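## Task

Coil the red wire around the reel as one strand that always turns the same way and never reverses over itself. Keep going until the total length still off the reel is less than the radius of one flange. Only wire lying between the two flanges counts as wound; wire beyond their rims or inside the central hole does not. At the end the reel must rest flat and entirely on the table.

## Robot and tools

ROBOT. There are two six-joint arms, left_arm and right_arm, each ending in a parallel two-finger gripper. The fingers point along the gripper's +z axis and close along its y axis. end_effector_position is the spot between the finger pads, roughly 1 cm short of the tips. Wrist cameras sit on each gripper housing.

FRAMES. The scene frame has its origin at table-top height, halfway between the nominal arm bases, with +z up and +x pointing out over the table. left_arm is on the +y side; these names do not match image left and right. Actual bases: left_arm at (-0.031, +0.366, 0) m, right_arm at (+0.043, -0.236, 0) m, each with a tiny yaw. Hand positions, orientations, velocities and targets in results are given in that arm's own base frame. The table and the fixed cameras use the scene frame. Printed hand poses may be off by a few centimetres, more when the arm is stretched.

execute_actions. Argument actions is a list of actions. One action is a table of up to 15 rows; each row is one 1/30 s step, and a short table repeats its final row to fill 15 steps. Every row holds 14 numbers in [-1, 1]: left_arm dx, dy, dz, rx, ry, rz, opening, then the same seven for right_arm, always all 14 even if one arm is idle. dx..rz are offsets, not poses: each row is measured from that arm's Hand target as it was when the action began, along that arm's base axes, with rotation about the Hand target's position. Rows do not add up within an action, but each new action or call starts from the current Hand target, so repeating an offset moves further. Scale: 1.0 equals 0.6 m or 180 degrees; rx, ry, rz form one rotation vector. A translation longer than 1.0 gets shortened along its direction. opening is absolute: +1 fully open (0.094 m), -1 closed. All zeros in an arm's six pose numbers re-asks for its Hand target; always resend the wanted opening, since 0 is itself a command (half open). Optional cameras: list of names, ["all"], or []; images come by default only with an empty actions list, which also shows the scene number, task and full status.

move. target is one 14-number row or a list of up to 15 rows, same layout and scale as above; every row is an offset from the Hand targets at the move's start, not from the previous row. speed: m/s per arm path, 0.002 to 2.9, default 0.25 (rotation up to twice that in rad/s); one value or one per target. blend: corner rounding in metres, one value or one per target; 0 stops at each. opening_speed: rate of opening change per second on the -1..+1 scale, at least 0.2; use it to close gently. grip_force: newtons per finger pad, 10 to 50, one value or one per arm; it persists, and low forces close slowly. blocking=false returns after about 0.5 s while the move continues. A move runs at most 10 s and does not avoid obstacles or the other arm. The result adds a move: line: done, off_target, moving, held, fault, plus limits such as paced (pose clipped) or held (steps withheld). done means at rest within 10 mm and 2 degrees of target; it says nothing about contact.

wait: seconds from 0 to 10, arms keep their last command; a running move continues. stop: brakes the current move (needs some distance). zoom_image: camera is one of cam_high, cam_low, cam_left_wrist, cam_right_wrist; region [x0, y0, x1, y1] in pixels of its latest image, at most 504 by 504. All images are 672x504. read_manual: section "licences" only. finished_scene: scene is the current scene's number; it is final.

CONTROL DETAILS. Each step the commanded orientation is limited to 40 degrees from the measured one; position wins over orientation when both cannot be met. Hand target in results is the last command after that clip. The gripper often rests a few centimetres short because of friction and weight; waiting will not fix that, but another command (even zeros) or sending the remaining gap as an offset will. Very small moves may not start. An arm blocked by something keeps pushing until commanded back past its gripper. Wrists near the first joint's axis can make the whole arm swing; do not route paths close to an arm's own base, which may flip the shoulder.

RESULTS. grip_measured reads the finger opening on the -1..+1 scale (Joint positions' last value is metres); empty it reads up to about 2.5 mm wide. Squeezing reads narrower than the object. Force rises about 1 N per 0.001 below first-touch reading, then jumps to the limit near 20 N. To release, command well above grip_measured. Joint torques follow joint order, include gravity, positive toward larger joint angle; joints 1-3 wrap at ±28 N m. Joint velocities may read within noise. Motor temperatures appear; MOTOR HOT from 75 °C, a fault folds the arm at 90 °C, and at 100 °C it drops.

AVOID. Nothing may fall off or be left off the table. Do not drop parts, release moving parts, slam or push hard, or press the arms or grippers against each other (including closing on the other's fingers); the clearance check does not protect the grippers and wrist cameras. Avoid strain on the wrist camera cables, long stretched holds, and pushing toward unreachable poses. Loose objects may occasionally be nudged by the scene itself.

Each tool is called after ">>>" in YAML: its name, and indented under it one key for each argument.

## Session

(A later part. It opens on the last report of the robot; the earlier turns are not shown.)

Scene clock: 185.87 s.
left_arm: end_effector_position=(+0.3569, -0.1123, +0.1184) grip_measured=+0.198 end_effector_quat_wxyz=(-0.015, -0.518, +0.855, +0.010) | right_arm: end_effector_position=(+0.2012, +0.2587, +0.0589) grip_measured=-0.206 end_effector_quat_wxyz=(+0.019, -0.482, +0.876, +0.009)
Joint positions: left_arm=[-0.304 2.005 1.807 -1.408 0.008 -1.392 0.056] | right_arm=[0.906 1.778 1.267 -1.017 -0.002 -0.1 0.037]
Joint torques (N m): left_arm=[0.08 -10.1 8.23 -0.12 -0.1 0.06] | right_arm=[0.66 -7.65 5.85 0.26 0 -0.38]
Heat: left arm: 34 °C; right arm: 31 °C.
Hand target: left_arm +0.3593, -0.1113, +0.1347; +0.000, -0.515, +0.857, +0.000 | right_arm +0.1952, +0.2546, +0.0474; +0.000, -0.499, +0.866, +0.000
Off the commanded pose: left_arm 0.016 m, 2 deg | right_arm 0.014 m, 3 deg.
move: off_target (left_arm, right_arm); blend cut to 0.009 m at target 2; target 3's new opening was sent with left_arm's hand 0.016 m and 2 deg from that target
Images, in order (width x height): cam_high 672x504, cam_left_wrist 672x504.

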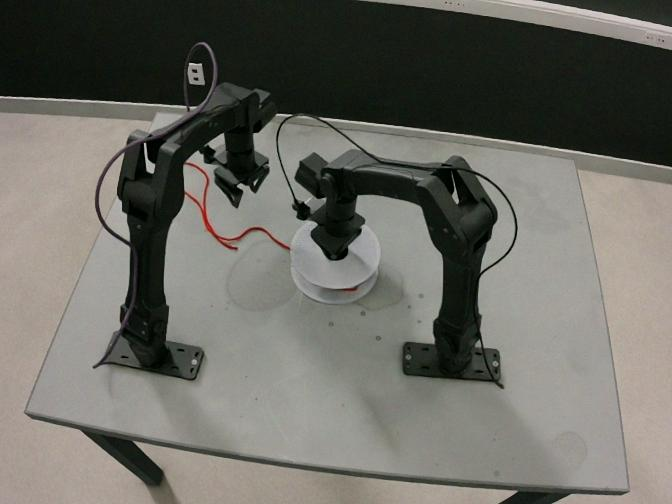

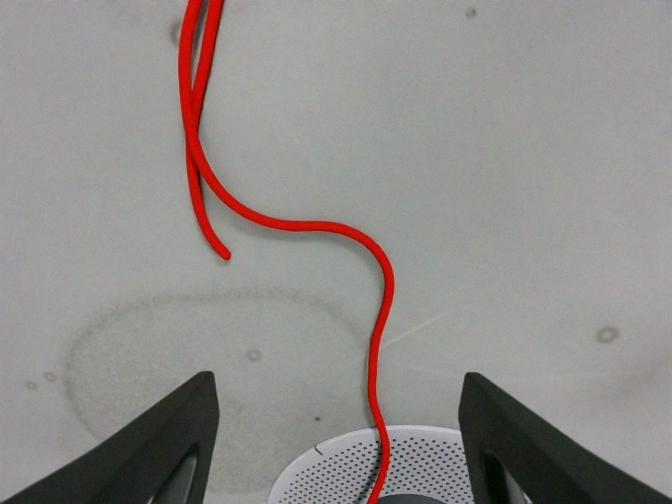

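>>> move:
  target: [0,0,0,0,0,0,0.2,0,0,0,0,0,0.25,-0.2]
  speed: 0.25
  cameras: ["cam_left_wrist","cam_high"]

>>> zoom_image:
  camera: "cam_high"
  region: [220, 190, 420, 330]

Scene clock: 189.23 s.
left_arm: end_effector_position=(+0.3569, -0.1123, +0.1184) grip_measured=+0.198 end_effector_quat_wxyz=(-0.015, -0.518, +0.855, +0.010) | right_arm: end_effector_position=(+0.2011, +0.2588, +0.0589) grip_measured=-0.206 end_effector_quat_wxyz=(-0.021, +0.780, -0.625, -0.001)
Joint positions: left_arm=[-0.304 2.005 1.807 -1.408 0.008 -1.392 0.056] | right_arm=[0.906 1.778 1.267 -1.017 -0.002 -0.885 0.037]
Joint torques (N m): left_arm=[0.06 -10.1 8.23 -0.12 -0.1 0.07] | right_arm=[0.65 -7.64 5.81 0.28 0 -0.38]
Heat: left arm: 34 °C; right arm: 31 °C.
Hand target: left_arm +0.3593, -0.1113, +0.1347; +0.000, -0.515, +0.857, +0.000 | right_arm +0.1951, +0.2546, +0.0474; +0.000, +0.793, -0.609, +0.000
Off the commanded pose: left_arm 0.017 m, 2 deg | right_arm 0.014 m, 3 deg.
move: off_target (left_arm, right_arm)
Images, in order (width x height): cam_high 672x504, cam_left_wrist 672x504.

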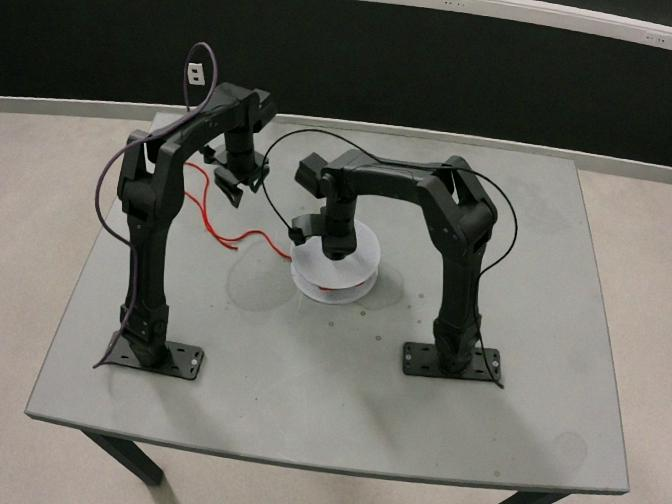

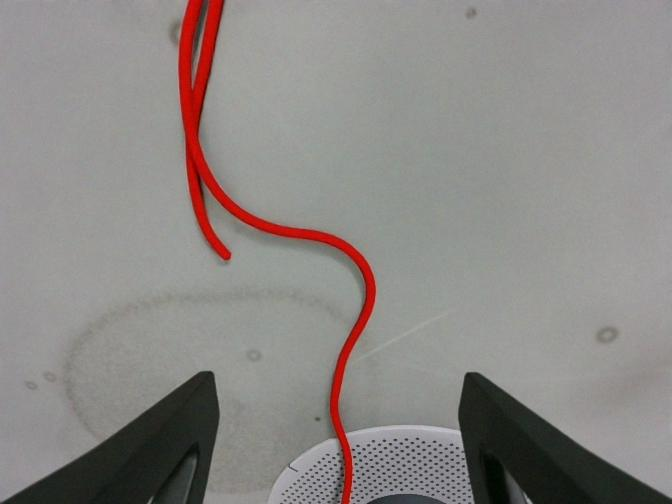

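Scaled by 2.520 from the camera's 672x504 image, which has a finer 960x720 frame.

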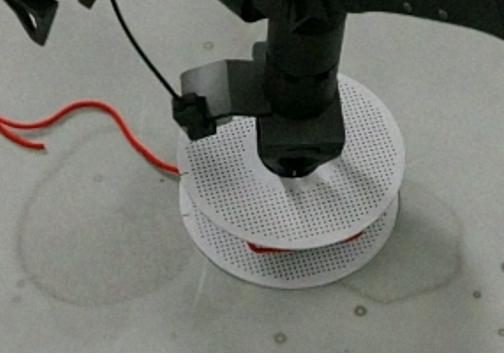

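>>> move:
  target: [0,0,0,0,0,0,0.2,0,0,0,0,0,0,-0.1]
  opening_speed: 0.3
  cameras: ["cam_left_wrist","cam_right_wrist"]

Scene clock: 192.10 s.
left_arm: end_effector_position=(+0.3569, -0.1123, +0.1184) grip_measured=+0.198 end_effector_quat_wxyz=(-0.015, -0.518, +0.855, +0.010) | right_arm: end_effector_position=(+0.2012, +0.2588, +0.0603) grip_measured=-0.148 end_effector_quat_wxyz=(-0.023, +0.783, -0.622, -0.001)
Joint positions: left_arm=[-0.304 2.005 1.807 -1.408 0.008 -1.392 0.056] | right_arm=[0.906 1.775 1.267 -1.019 -0.002 -0.893 0.04]
Joint torques (N m): left_arm=[0.08 -10.11 8.24 -0.12 -0.09 0.06] | right_arm=[0.68 -7.24 5.72 0.3 0.02 -0.28]
Heat: left arm: 34 °C; right arm: 31 °C.
Hand target: left_arm +0.3593, -0.1113, +0.1347; +0.000, -0.515, +0.857, +0.000 | right_arm +0.1951, +0.2546, +0.0474; +0.000, +0.793, -0.609, +0.000
Off the commanded pose: left_arm 0.017 m, 2 deg | right_arm 0.015 m, 3 deg.
move: off_target (left_arm, right_arm)
Images, in order (width x height): cam_left_wrist 672x504, cam_right_wrist 672x504.

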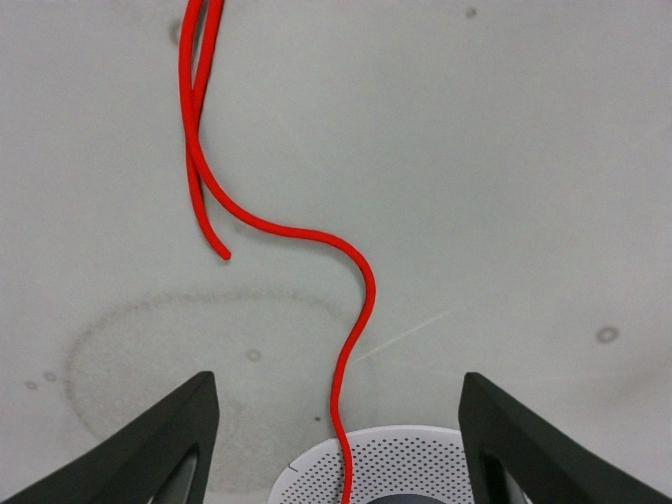

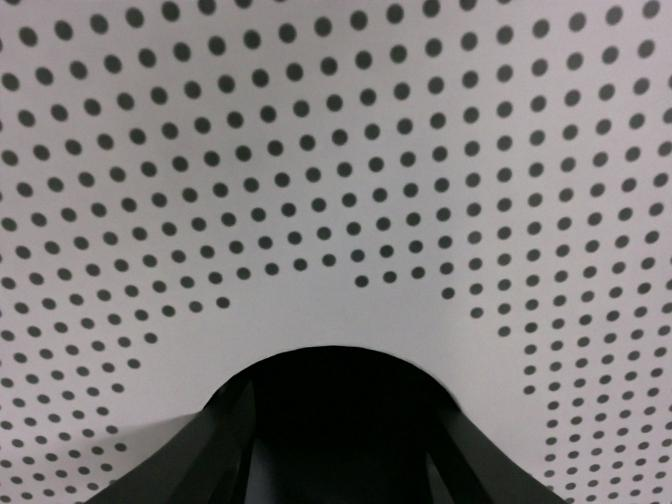

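>>> move:
  target: [0,0,0,0,0,0,0.2,0,0,0,0,0,0.25,-0.1]
  speed: 0.25
  cameras: ["cam_left_wrist","cam_high","cam_right_wrist"]

>>> zoom_image:
  camera: "cam_high"
  region: [220, 190, 420, 330]

Scene clock: 195.70 s.
left_arm: end_effector_position=(+0.3569, -0.1123, +0.1184) grip_measured=+0.198 end_effector_quat_wxyz=(-0.015, -0.518, +0.855, +0.010) | right_arm: end_effector_position=(+0.2016, +0.2594, +0.0628) grip_measured=-0.116 end_effector_quat_wxyz=(-0.024, +0.960, -0.280, +0.008)
Joint positions: left_arm=[-0.304 2.005 1.807 -1.408 0.008 -1.392 0.056] | right_arm=[0.906 1.77 1.272 -1.022 -0.002 -1.668 0.042]
Joint torques (N m): left_arm=[0.06 -10.09 8.23 -0.11 -0.09 0.06] | right_arm=[0.66 -7.04 5.3 0.35 -0.03 -0.39]
Heat: left arm: 34 °C; right arm: 31 °C.
Hand target: left_arm +0.3593, -0.1113, +0.1347; +0.000, -0.515, +0.857, +0.000 | right_arm +0.1951, +0.2546, +0.0474; +0.000, +0.966, -0.260, +0.000
Off the commanded pose: left_arm 0.017 m, 2 deg | right_arm 0.017 m, 4 deg.
move: off_target (left_arm, right_arm)
Images, in order (width x height): cam_high 672x504, cam_left_wrist 672x504, cam_right_wrist 672x504.

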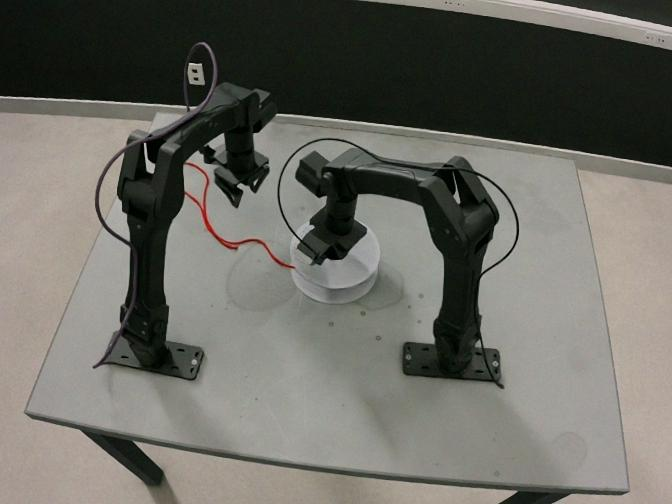

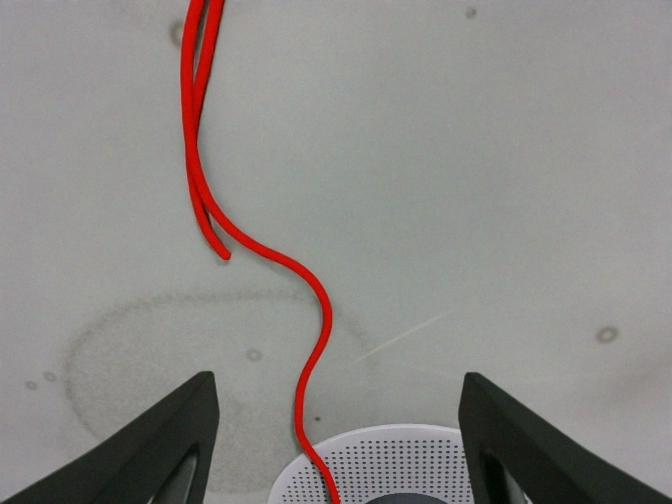

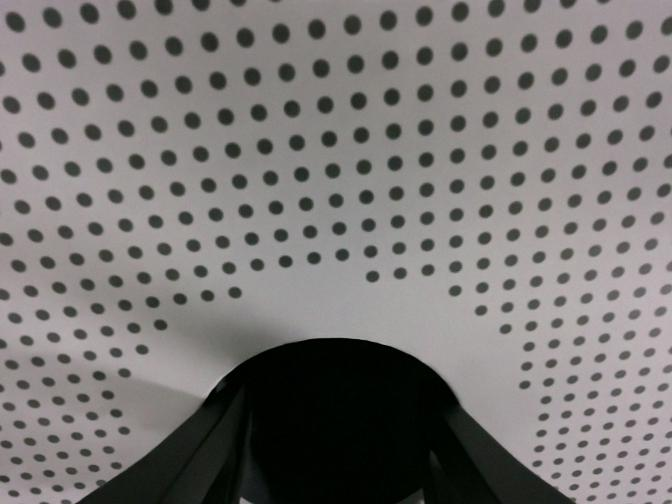

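Scaled by 2.520 from the camera's 672x504 image, which has a finer 960x720 frame.

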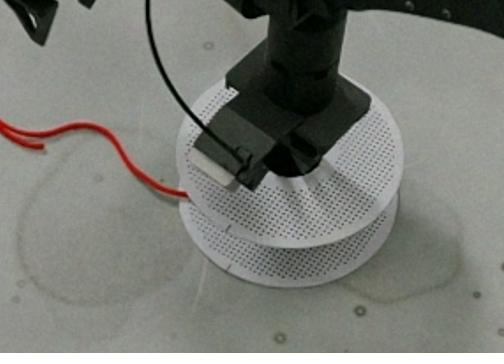

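>>> move:
  target:
    - [0,0,0,0,0,0,0.2,0,0,0,0,0,0,-0.8]
    - [0,0,0,0,0,0,0.2,0,0,0,0,0,-0.583,-0.8]
    - [0,0,0,0,0,0,0.2,0,0,-0.003,0,0,-1.15,-0.8]
  speed: 0.5
  cameras: ["cam_left_wrist","cam_high","cam_right_wrist"]

>>> zoom_image:
  camera: "cam_high"
  region: [220, 190, 420, 330]

every number of target 3 of 3 must lie in its column's range; nothing of the call was run
Scene clock: 198.00 s.
left_arm: end_effector_position=(+0.3569, -0.1123, +0.1184) grip_measured=+0.198 end_effector_quat_wxyz=(-0.015, -0.518, +0.855, +0.010) | right_arm: end_effector_position=(+0.2016, +0.2594, +0.0628) grip_measured=-0.116 end_effector_quat_wxyz=(-0.024, +0.960, -0.280, +0.009)
Joint positions: left_arm=[-0.304 2.005 1.807 -1.408 0.008 -1.392 0.056] | right_arm=[0.906 1.77 1.272 -1.022 -0.002 -1.669 0.042]
Joint torques (N m): left_arm=[0.09 -10.09 8.23 -0.12 -0.09 0.07] | right_arm=[0.72 -6.98 5.26 0.35 0 -0.4]
Heat: left arm: 34 °C; right arm: 31 °C.
Hand target: left_arm +0.3593, -0.1113, +0.1347; +0.000, -0.515, +0.857, +0.000 | right_arm +0.1951, +0.2546, +0.0474; +0.000, +0.966, -0.260, +0.000
Tool commands: left_gripper/opening=+0.2 right_gripper/opening=-0.1
Off the commanded pose: left_arm 0.017 m, 2 deg | right_arm 0.017 m, 4 deg.

Scaled by 2.520 from the camera's 672x504 image, which has a finer 960x720 frame.
This view is cut from an older image: the scene may have changed since it was taken.

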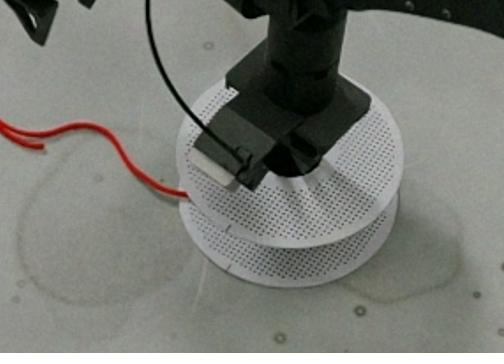

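>>> move:
  target:
    - [0,0,0,0,0,0,0.2,0,0,0,0,0,0,-0.8]
    - [0,0,0,0,0,0,0.2,0,0,0,0,0,-0.583,-0.8]
    - [0,0,0,0,0,0,0.2,0,0,-0.003,0,0,0.84,-0.8]
  speed: 0.5
  cameras: ["cam_left_wrist","cam_high","cam_right_wrist"]

>>> zoom_image:
  camera: "cam_high"
  region: [220, 190, 420, 330]

Scene clock: 205.30 s.
left_arm: end_effector_position=(+0.3569, -0.1123, +0.1184) grip_measured=+0.198 end_effector_quat_wxyz=(-0.015, -0.518, +0.855, +0.010) | right_arm: end_effector_position=(+0.2000, +0.2571, +0.0558) grip_measured=-0.798 end_effector_quat_wxyz=(+0.002, +0.491, +0.871, +0.015)
Joint positions: left_arm=[-0.304 2.005 1.807 -1.408 0.008 -1.392 0.056] | right_arm=[0.906 1.785 1.262 -1.017 -0.001 1.932 0.009]
Joint torques (N m): left_arm=[0.05 -10.1 8.23 -0.12 -0.1 0.06] | right_arm=[0.64 -7.97 5.64 0.33 -0.03 0.08]
Motor temperatures (°C): left_arm=[28 35 34 28 23 25 25] | right_arm=[24 31 29 31 23 24 23]
Heat: left arm: 35 °C; right arm: 31 °C.
Hand target: left_arm +0.3593, -0.1113, +0.1347; +0.000, -0.515, +0.857, +0.000 | right_arm +0.1951, +0.2546, +0.0456; +0.000, +0.492, +0.871, +0.000
Off the commanded pose: left_arm 0.017 m, 2 deg | right_arm 0.012 m, 2 deg.
move: off_target (left_arm, right_arm)
Images, in order (width x height): cam_high 672x504, cam_left_wrist 672x504, cam_right_wrist 672x504.

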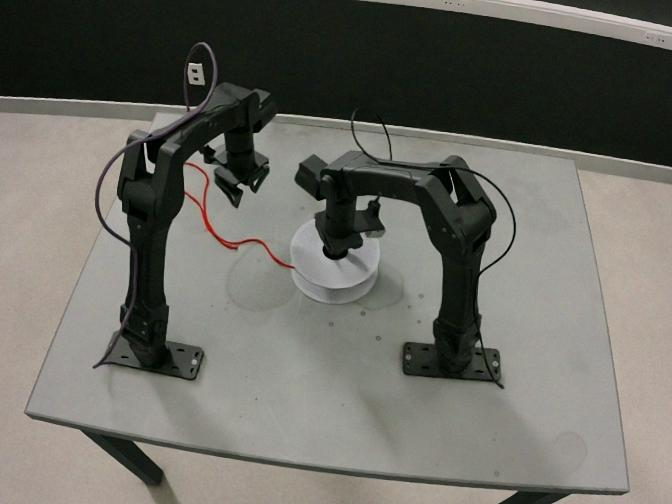

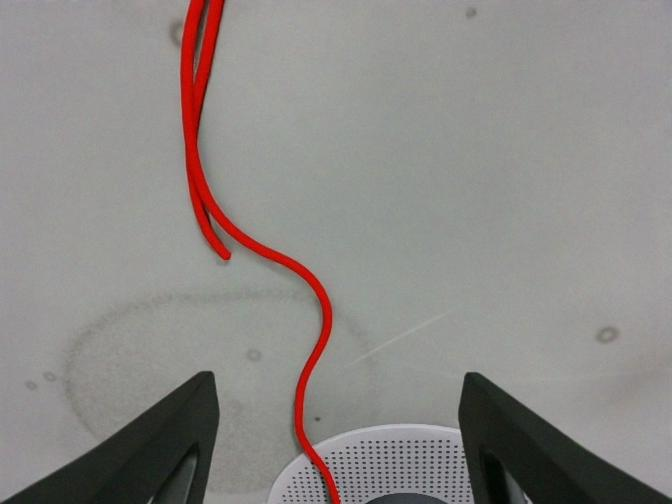

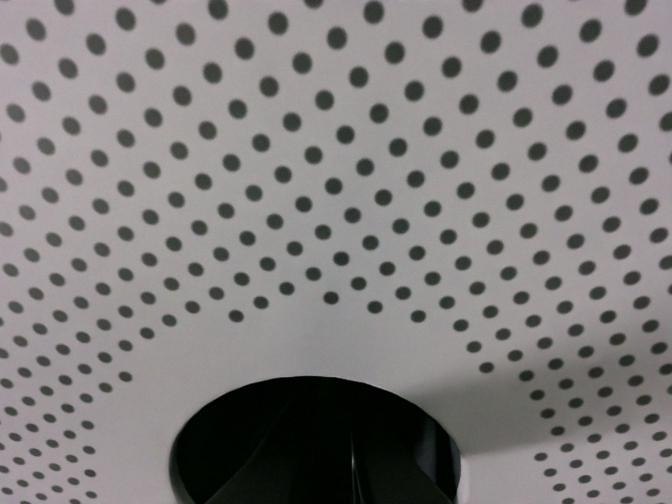

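Scaled by 2.520 from the camera's 672x504 image, which has a finer 960x720 frame.

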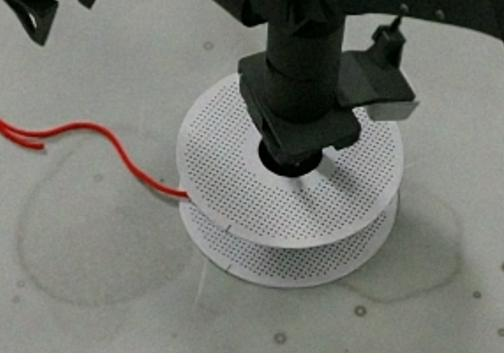

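>>> move:
  target:
    - [0,0,0,0,0,0,0.2,0.0087,0.005,0,0,0,0,-0.8]
    - [0,0,0,0,0,0,0.2,0.0087,0.005,-0.005,0,0,0,-0.1]
    - [0,0,0,0,0,0,0.2,0.0087,0.005,-0.005,0,0,0.5,-0.1]
  speed: 0.3
  opening_speed: 0.8
  cameras: ["cam_left_wrist","cam_high","cam_right_wrist"]

>>> zoom_image:
  camera: "cam_high"
  region: [220, 190, 420, 330]

Scene clock: 212.90 s.
left_arm: end_effector_position=(+0.3569, -0.1123, +0.1184) grip_measured=+0.198 end_effector_quat_wxyz=(-0.015, -0.518, +0.855, +0.010) | right_arm: end_effector_position=(+0.2054, +0.2648, +0.0623) grip_measured=-0.118 end_effector_quat_wxyz=(+0.022, -0.249, +0.968, +0.019)
Joint positions: left_arm=[-0.304 2.005 1.807 -1.408 0.008 -1.392 0.056] | right_arm=[0.906 1.787 1.29 -1.015 -0.004 0.402 0.041]
Joint torques (N m): left_arm=[0.06 -10.1 8.24 -0.13 -0.1 0.07] | right_arm=[0.01 -6.49 4.81 0.42 0.04 -0.46]
Heat: left arm: 35 °C; right arm: 31 °C.
Hand target: left_arm +0.3593, -0.1113, +0.1347; +0.000, -0.515, +0.857, +0.000 | right_arm +0.2003, +0.2575, +0.0425; +0.000, -0.268, +0.963, +0.000
Off the commanded pose: left_arm 0.017 m, 2 deg | right_arm 0.022 m, 4 deg.
move: off_target (left_arm, right_arm)
Images, in order (width x height): cam_high 672x504, cam_left_wrist 672x504, cam_right_wrist 672x504.

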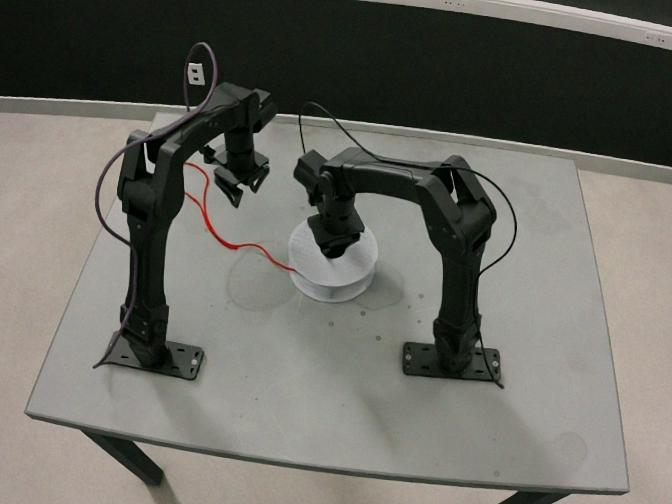

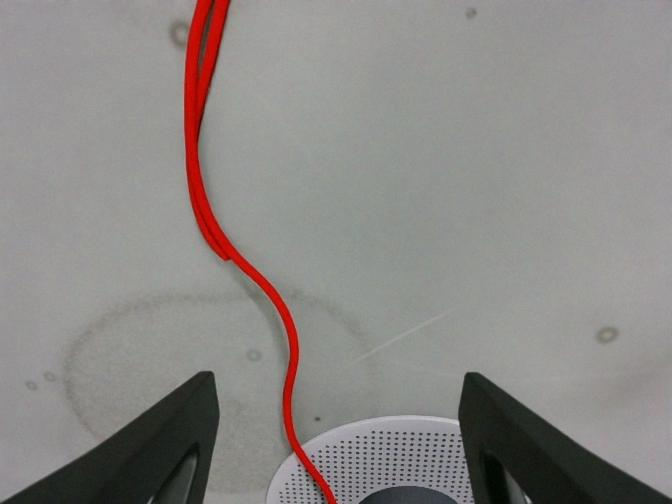

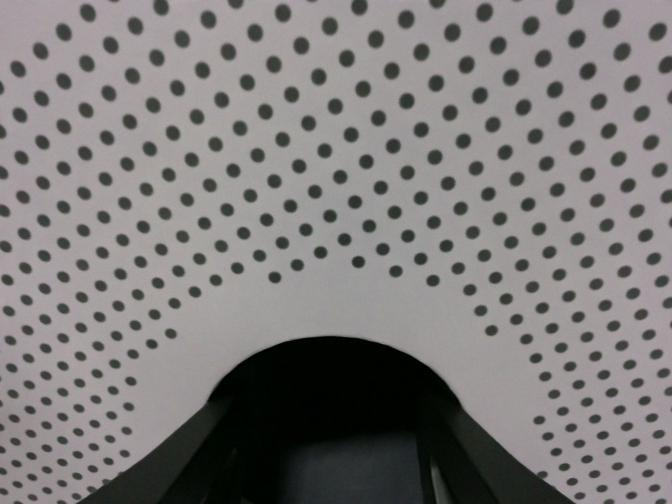

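Scaled by 2.520 from the camera's 672x504 image, which has a finer 960x720 frame.

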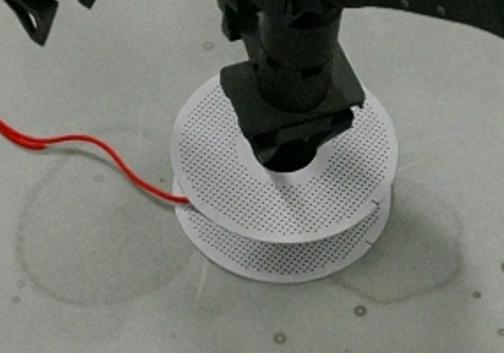

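>>> move:
  target:
    - [0,0,0,0,0,0,0.2,0,0,-0.005,0,0,0.5,-0.08]
    - [0,0,0,0,0,0,0.2,0,0,-0.005,0,0,0.63,-0.08]
  speed: 0.3
  blend: 0.01
  cameras: ["cam_left_wrist","cam_high","cam_right_wrist"]

>>> zoom_image:
  camera: "cam_high"
  region: [220, 190, 420, 330]

Scene clock: 218.77 s.
left_arm: end_effector_position=(+0.3569, -0.1123, +0.1184) grip_measured=+0.198 end_effector_quat_wxyz=(-0.015, -0.518, +0.855, +0.010) | right_arm: end_effector_position=(+0.2059, +0.2696, +0.0648) grip_measured=-0.092 end_effector_quat_wxyz=(-0.041, +0.946, -0.323, +0.005)
Joint positions: left_arm=[-0.304 2.005 1.807 -1.408 0.008 -1.392 0.056] | right_arm=[0.906 1.781 1.291 -1.001 -0.018 -1.577 0.043]
Joint torques (N m): left_arm=[0.06 -10.1 8.21 -0.12 -0.09 0.07] | right_arm=[0.05 -5.9 4.16 0.42 0.13 -0.45]
Heat: left arm: 36 °C; right arm: 30 °C.
Hand target: left_arm +0.3593, -0.1113, +0.1347; +0.000, -0.515, +0.857, +0.000 | right_arm +0.2003, +0.2576, +0.0396; +0.000, +0.952, -0.305, +0.000
Off the commanded pose: left_arm 0.017 m, 2 deg | right_arm 0.029 m, 5 deg.
move: off_target (left_arm, right_arm); blend cut to 0 m at target 1
Images, in order (width x height): cam_high 672x504, cam_left_wrist 672x504, cam_right_wrist 672x504.

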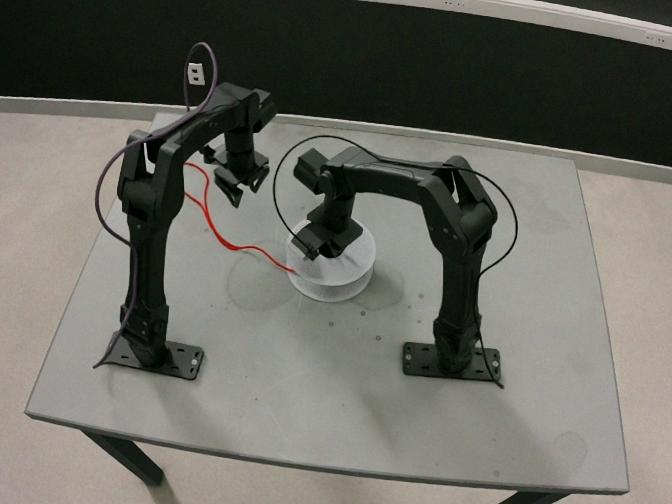

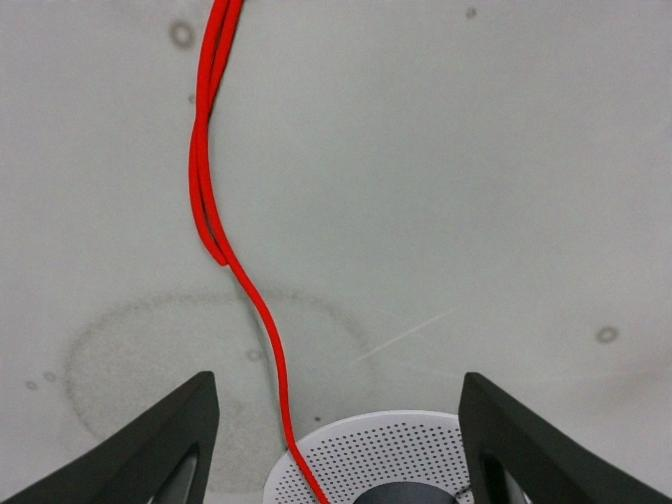

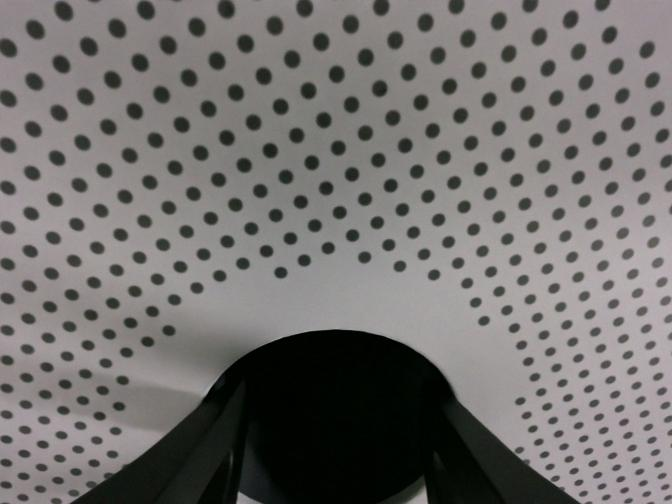

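Scaled by 2.520 from the camera's 672x504 image, which has a finer 960x720 frame.

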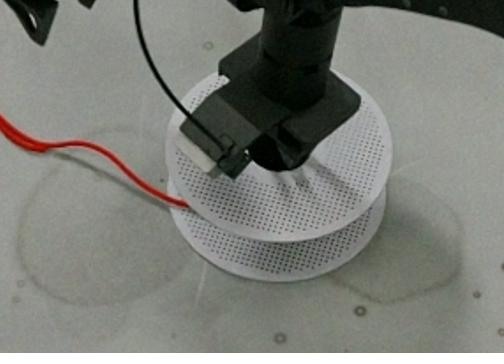

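>>> execute_actions:
  actions: []

>>> zoom_image:
  camera: "cam_low"
  region: [370, 230, 470, 310]

Scene clock: 219.53 s.
left_arm: end_effector_position=(+0.3569, -0.1123, +0.1184) grip_measured=+0.198 end_effector_quat_wxyz=(-0.015, -0.518, +0.855, +0.010) | right_arm: end_effector_position=(+0.2059, +0.2696, +0.0648) grip_measured=-0.092 end_effector_quat_wxyz=(-0.041, +0.946, -0.322, +0.005)
Joint positions: left_arm=[-0.304 2.005 1.807 -1.408 0.008 -1.392 0.056] | right_arm=[0.906 1.781 1.291 -1.001 -0.018 -1.578 0.043]
Joint velocities: within noise
Joint torques (N m): left_arm=[0.08 -10.1 8.23 -0.11 -0.1 0.06] | right_arm=[-0.02 -5.89 4.23 0.41 0.13 -0.45]
Motor temperatures (°C): left_arm=[28 36 34 27 23 25 25] | right_arm=[23 30 28 30 23 24 23]
Heat: left arm: 36 °C; right arm: 30 °C.
Hand target: left_arm +0.3593, -0.1113, +0.1347; +0.000, -0.515, +0.857, +0.000 | right_arm +0.2003, +0.2576, +0.0396; +0.000, +0.952, -0.305, +0.000
Tool commands: left_gripper/opening=+0.2 right_gripper/opening=-0.08
Off the commanded pose: left_arm 0.017 m, 2 deg | right_arm 0.029 m, 5 deg.

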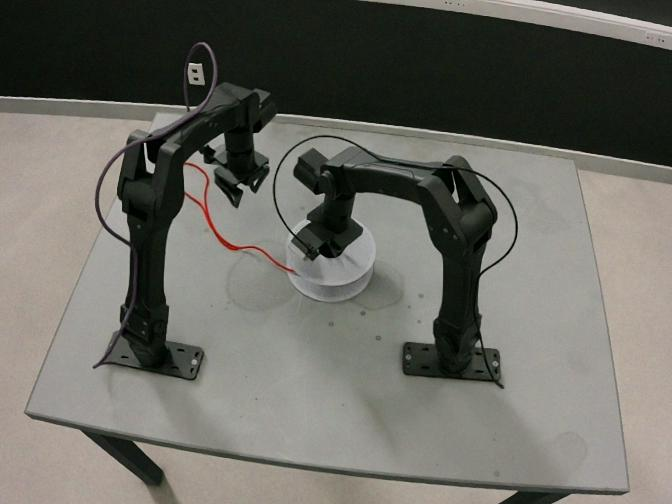

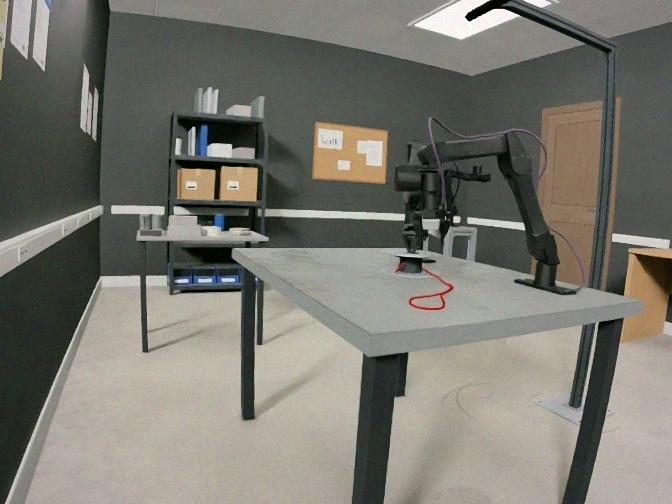

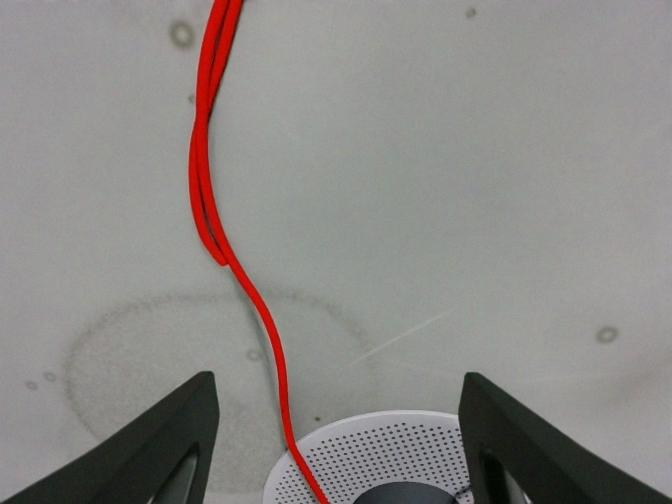

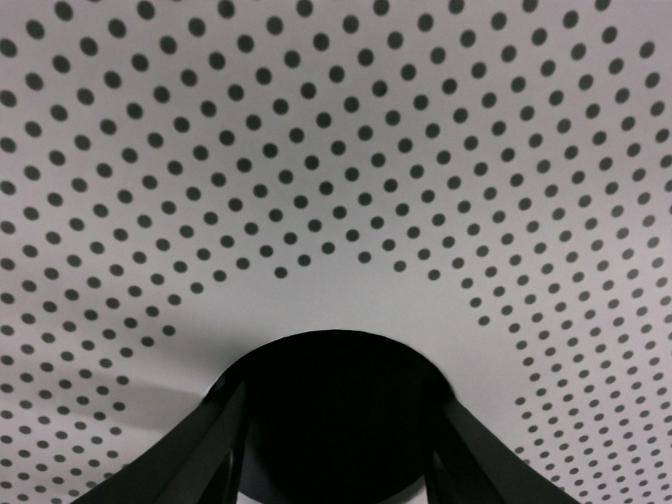

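Scaled by 5.040 from the camera's 672x504 image, which has a finer 960x720 frame.

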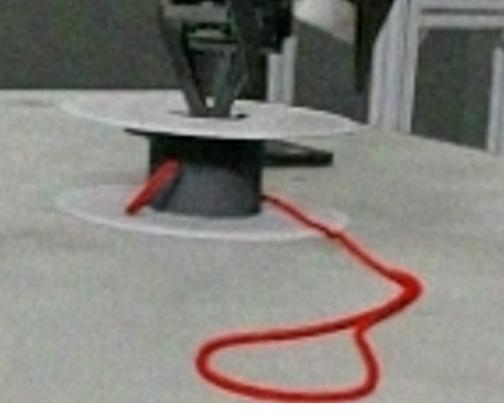

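>>> move:
  target:
    - [-0.092,-0.022,-0.14,0,0,0.072,-0.4,0,0,0,0,0,0,-0.8]
  speed: 0.2
  cameras: ["cam_left_wrist"]

Scene clock: 224.80 s.
left_arm: end_effector_position=(+0.3024, -0.1236, +0.0425) grip_measured=-0.398 end_effector_quat_wxyz=(-0.013, -0.608, +0.794, +0.011) | right_arm: end_effector_position=(+0.2025, +0.2622, +0.0471) grip_measured=-0.798 end_effector_quat_wxyz=(-0.014, +0.951, -0.309, +0.001)
Joint positions: left_arm=[-0.385 1.861 1.303 -1.046 0.011 -1.691 0.028] | right_arm=[0.906 1.818 1.267 -0.994 -0.008 -1.606 0.009]
Joint velocities: left_arm=[-0.017 -0.007 -0.012 0.007 -0.022 -0.168 0.001] | right_arm=[within noise]
Joint torques (N m): left_arm=[-0.53 -9.29 4.74 0.17 -0.13 -0.06] | right_arm=[0.03 -8.77 6 0.26 0.05 -0.12]
Heat: left arm: 36 °C; right arm: 30 °C.
Hand target: left_arm +0.3042, -0.1245, +0.0506; +0.000, -0.609, +0.793, -0.001 | right_arm +0.2003, +0.2575, +0.0395; +0.000, +0.952, -0.305, +0.000
Off the commanded pose: left_arm 0.008 m, 2 deg | right_arm 0.009 m, 2 deg.
move: done
Images, in order (width x height): cam_left_wrist 672x504.

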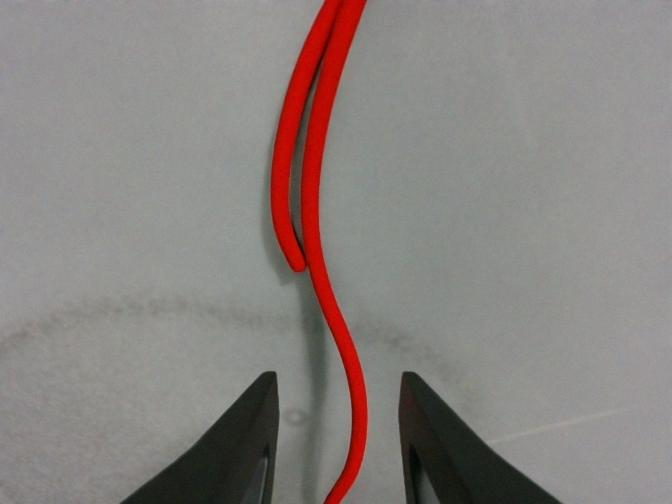

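>>> move:
  target:
    - [0,0,-0.07,0,0,0,-0.4,0.0053,0.0125,0.01,0,0,-0.57,-0.8]
    - [0,0,-0.07,0,0,0,-1,0.0053,0.0125,0.01,0,0,0.864,-0.8]
    - [0,0,-0.03,0,0,0,-1,0.0053,0.0125,0.01,0,0,0.864,-0.8]
  speed: 0.4
  cameras: ["cam_left_wrist","cam_right_wrist"]

Scene clock: 234.07 s.
left_arm: end_effector_position=(+0.2986, -0.1221, +0.0189) grip_measured=-0.955 end_effector_quat_wxyz=(-0.012, -0.608, +0.794, +0.010) | right_arm: end_effector_position=(+0.2033, +0.2628, +0.0463) grip_measured=-0.798 end_effector_quat_wxyz=(-0.002, +0.499, +0.867, +0.007)
Joint positions: left_arm=[-0.385 1.875 1.222 -0.947 0.011 -1.693 0.002] | right_arm=[0.906 1.834 1.284 -1.007 -0.007 1.95 0.009]
Joint torques (N m): left_arm=[-0.53 -8.7 7.68 -0.13 -0.13 -0.08] | right_arm=[0.58 -8.44 9.02 0.07 0.02 0.09]
Heat: left arm: 36 °C; right arm: 31 °C.
Hand target: left_arm +0.3042, -0.1245, +0.0326; +0.000, -0.609, +0.793, +0.000 | right_arm +0.2035, +0.2650, +0.0456; +0.000, +0.500, +0.866, +0.000
Off the commanded pose: left_arm 0.015 m, 2 deg | right_arm 0.002 m, 1 deg.
move: off_target (left_arm)
Images, in order (width x height): cam_left_wrist 672x504, cam_right_wrist 672x504.

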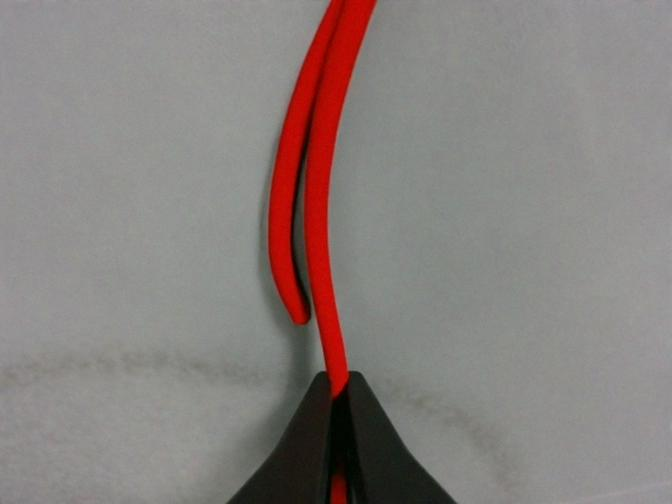

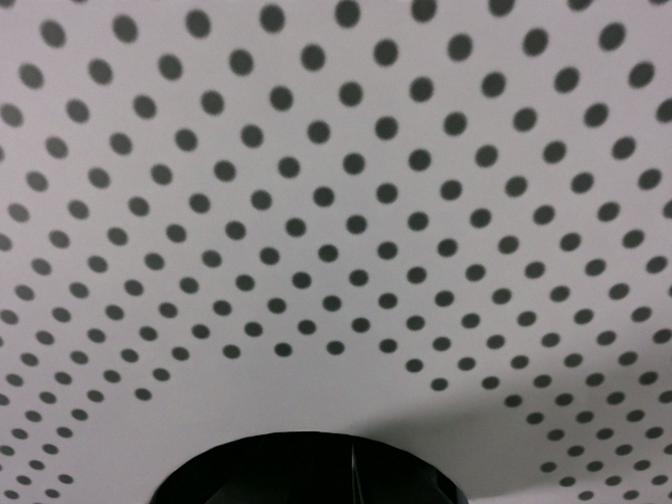

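>>> move:
  target:
    - [0,0,-0.01,0,0,0,-1,0.0027,0.016,0.022,0,0,0,-0.8]
    - [0,0,-0.01,0,0,0,-1,0.0027,0.016,0.015,0,0,0,-0.08]
    - [-0.022,-0.08,-0.01,0,0,0,-1,0.0027,0.016,0.01,0,0,0.5,-0.08]
  speed: 0.3
  opening_speed: 0.8
  cameras: ["all"]

>>> zoom_image:
  camera: "cam_low"
  region: [370, 230, 470, 310]

>>> zoom_image:
  camera: "cam_high"
  region: [220, 190, 420, 330]

Scene clock: 241.47 s.
left_arm: end_effector_position=(+0.2879, -0.1566, +0.0223) grip_measured=-0.955 end_effector_quat_wxyz=(-0.011, -0.606, +0.795, +0.003) | right_arm: end_effector_position=(+0.2071, +0.2746, +0.0646) grip_measured=-0.096 end_effector_quat_wxyz=(+0.006, -0.071, +0.997, +0.010)
Joint positions: left_arm=[-0.492 1.875 1.237 -0.947 0.016 -1.795 0.002] | right_arm=[0.919 1.85 1.381 -1.08 -0.005 0.776 0.042]
Joint torques (N m): left_arm=[0.1 -6.83 5.39 0.09 -0.05 0.01] | right_arm=[0.58 -8.16 5.93 0.47 0.01 -0.38]
Heat: left arm: 36 °C; right arm: 31 °C.
Hand target: left_arm +0.2884, -0.1555, +0.0222; -0.008, -0.607, +0.795, +0.004 (not the last commanded pose) | right_arm +0.2051, +0.2746, +0.0523; +0.000, -0.092, +0.996, +0.000 (not the last commanded pose)
Off the commanded pose: left_arm 0.017 m, 1 deg | right_arm 0.013 m, 22 deg.
move: held (left_arm; a check stopped the path), off_target (right_arm; braked when a check withheld steps of left_arm); path passed 2 of 3 targets; limits=held
pose unreachable (left arm): on one or more control steps of this call, first in action 0 (counted from 0), this arm could not follow its commanded pose, so it was not sent that pose on those steps. It may still have moved: this result reports where it is.
cause: moving toward the commanded pose would bring a part of the arm too close to another arm (this arm's wrist (the part past joint 4) and the right arm's wrist (the part past joint 4), along the way the arms are being sent, or toward where that arm still pushes).

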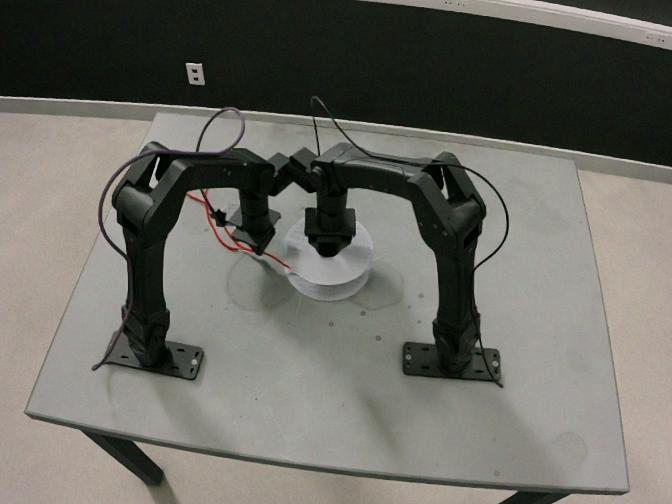

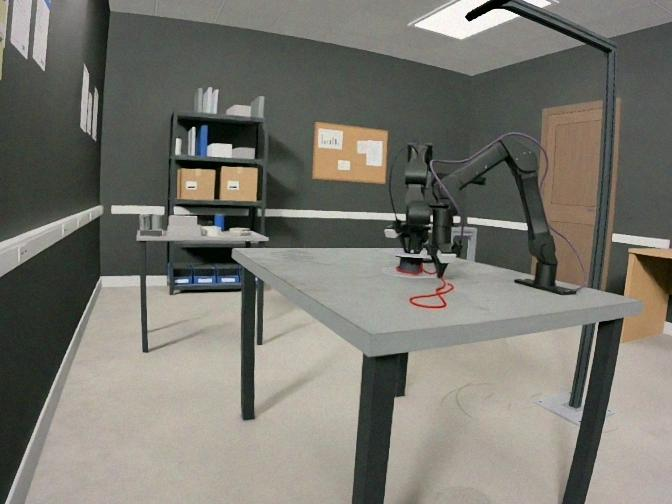

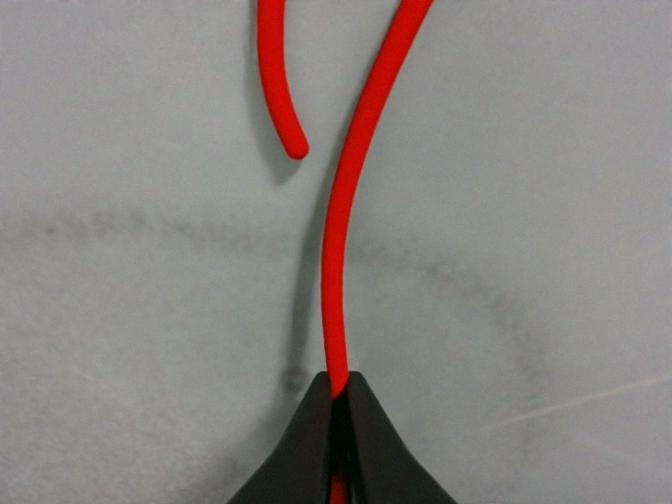

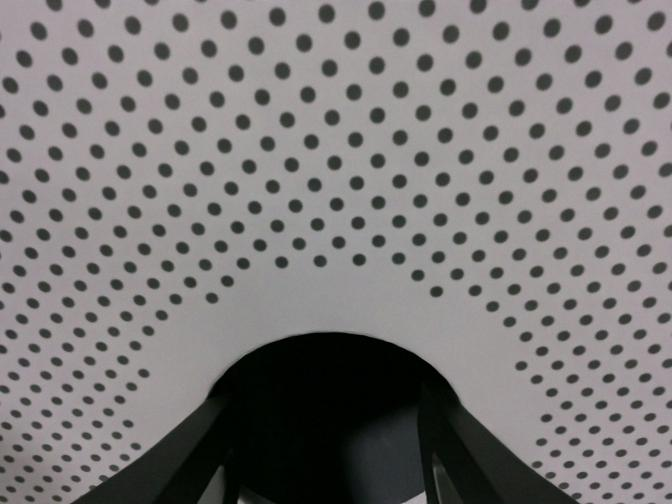

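Scaled by 5.040 from the camera's 672x504 image, which has a finer 960x720 frame.

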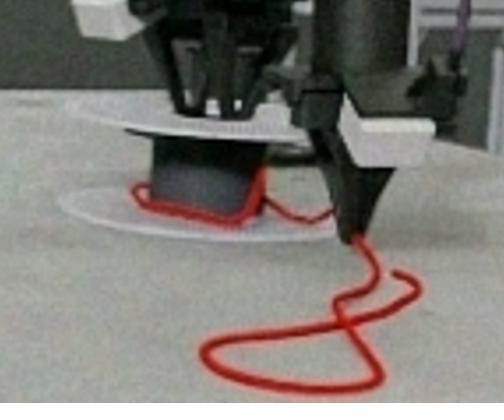

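Scaled by 2.520 from the camera's 672x504 image, which has a finer 960x720 frame.

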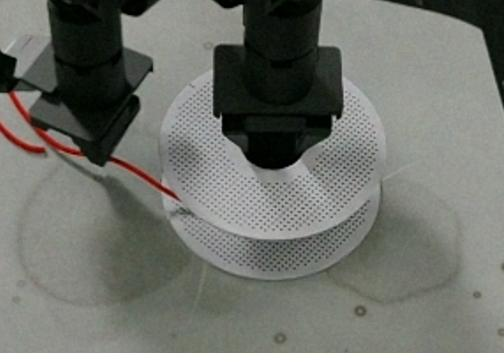

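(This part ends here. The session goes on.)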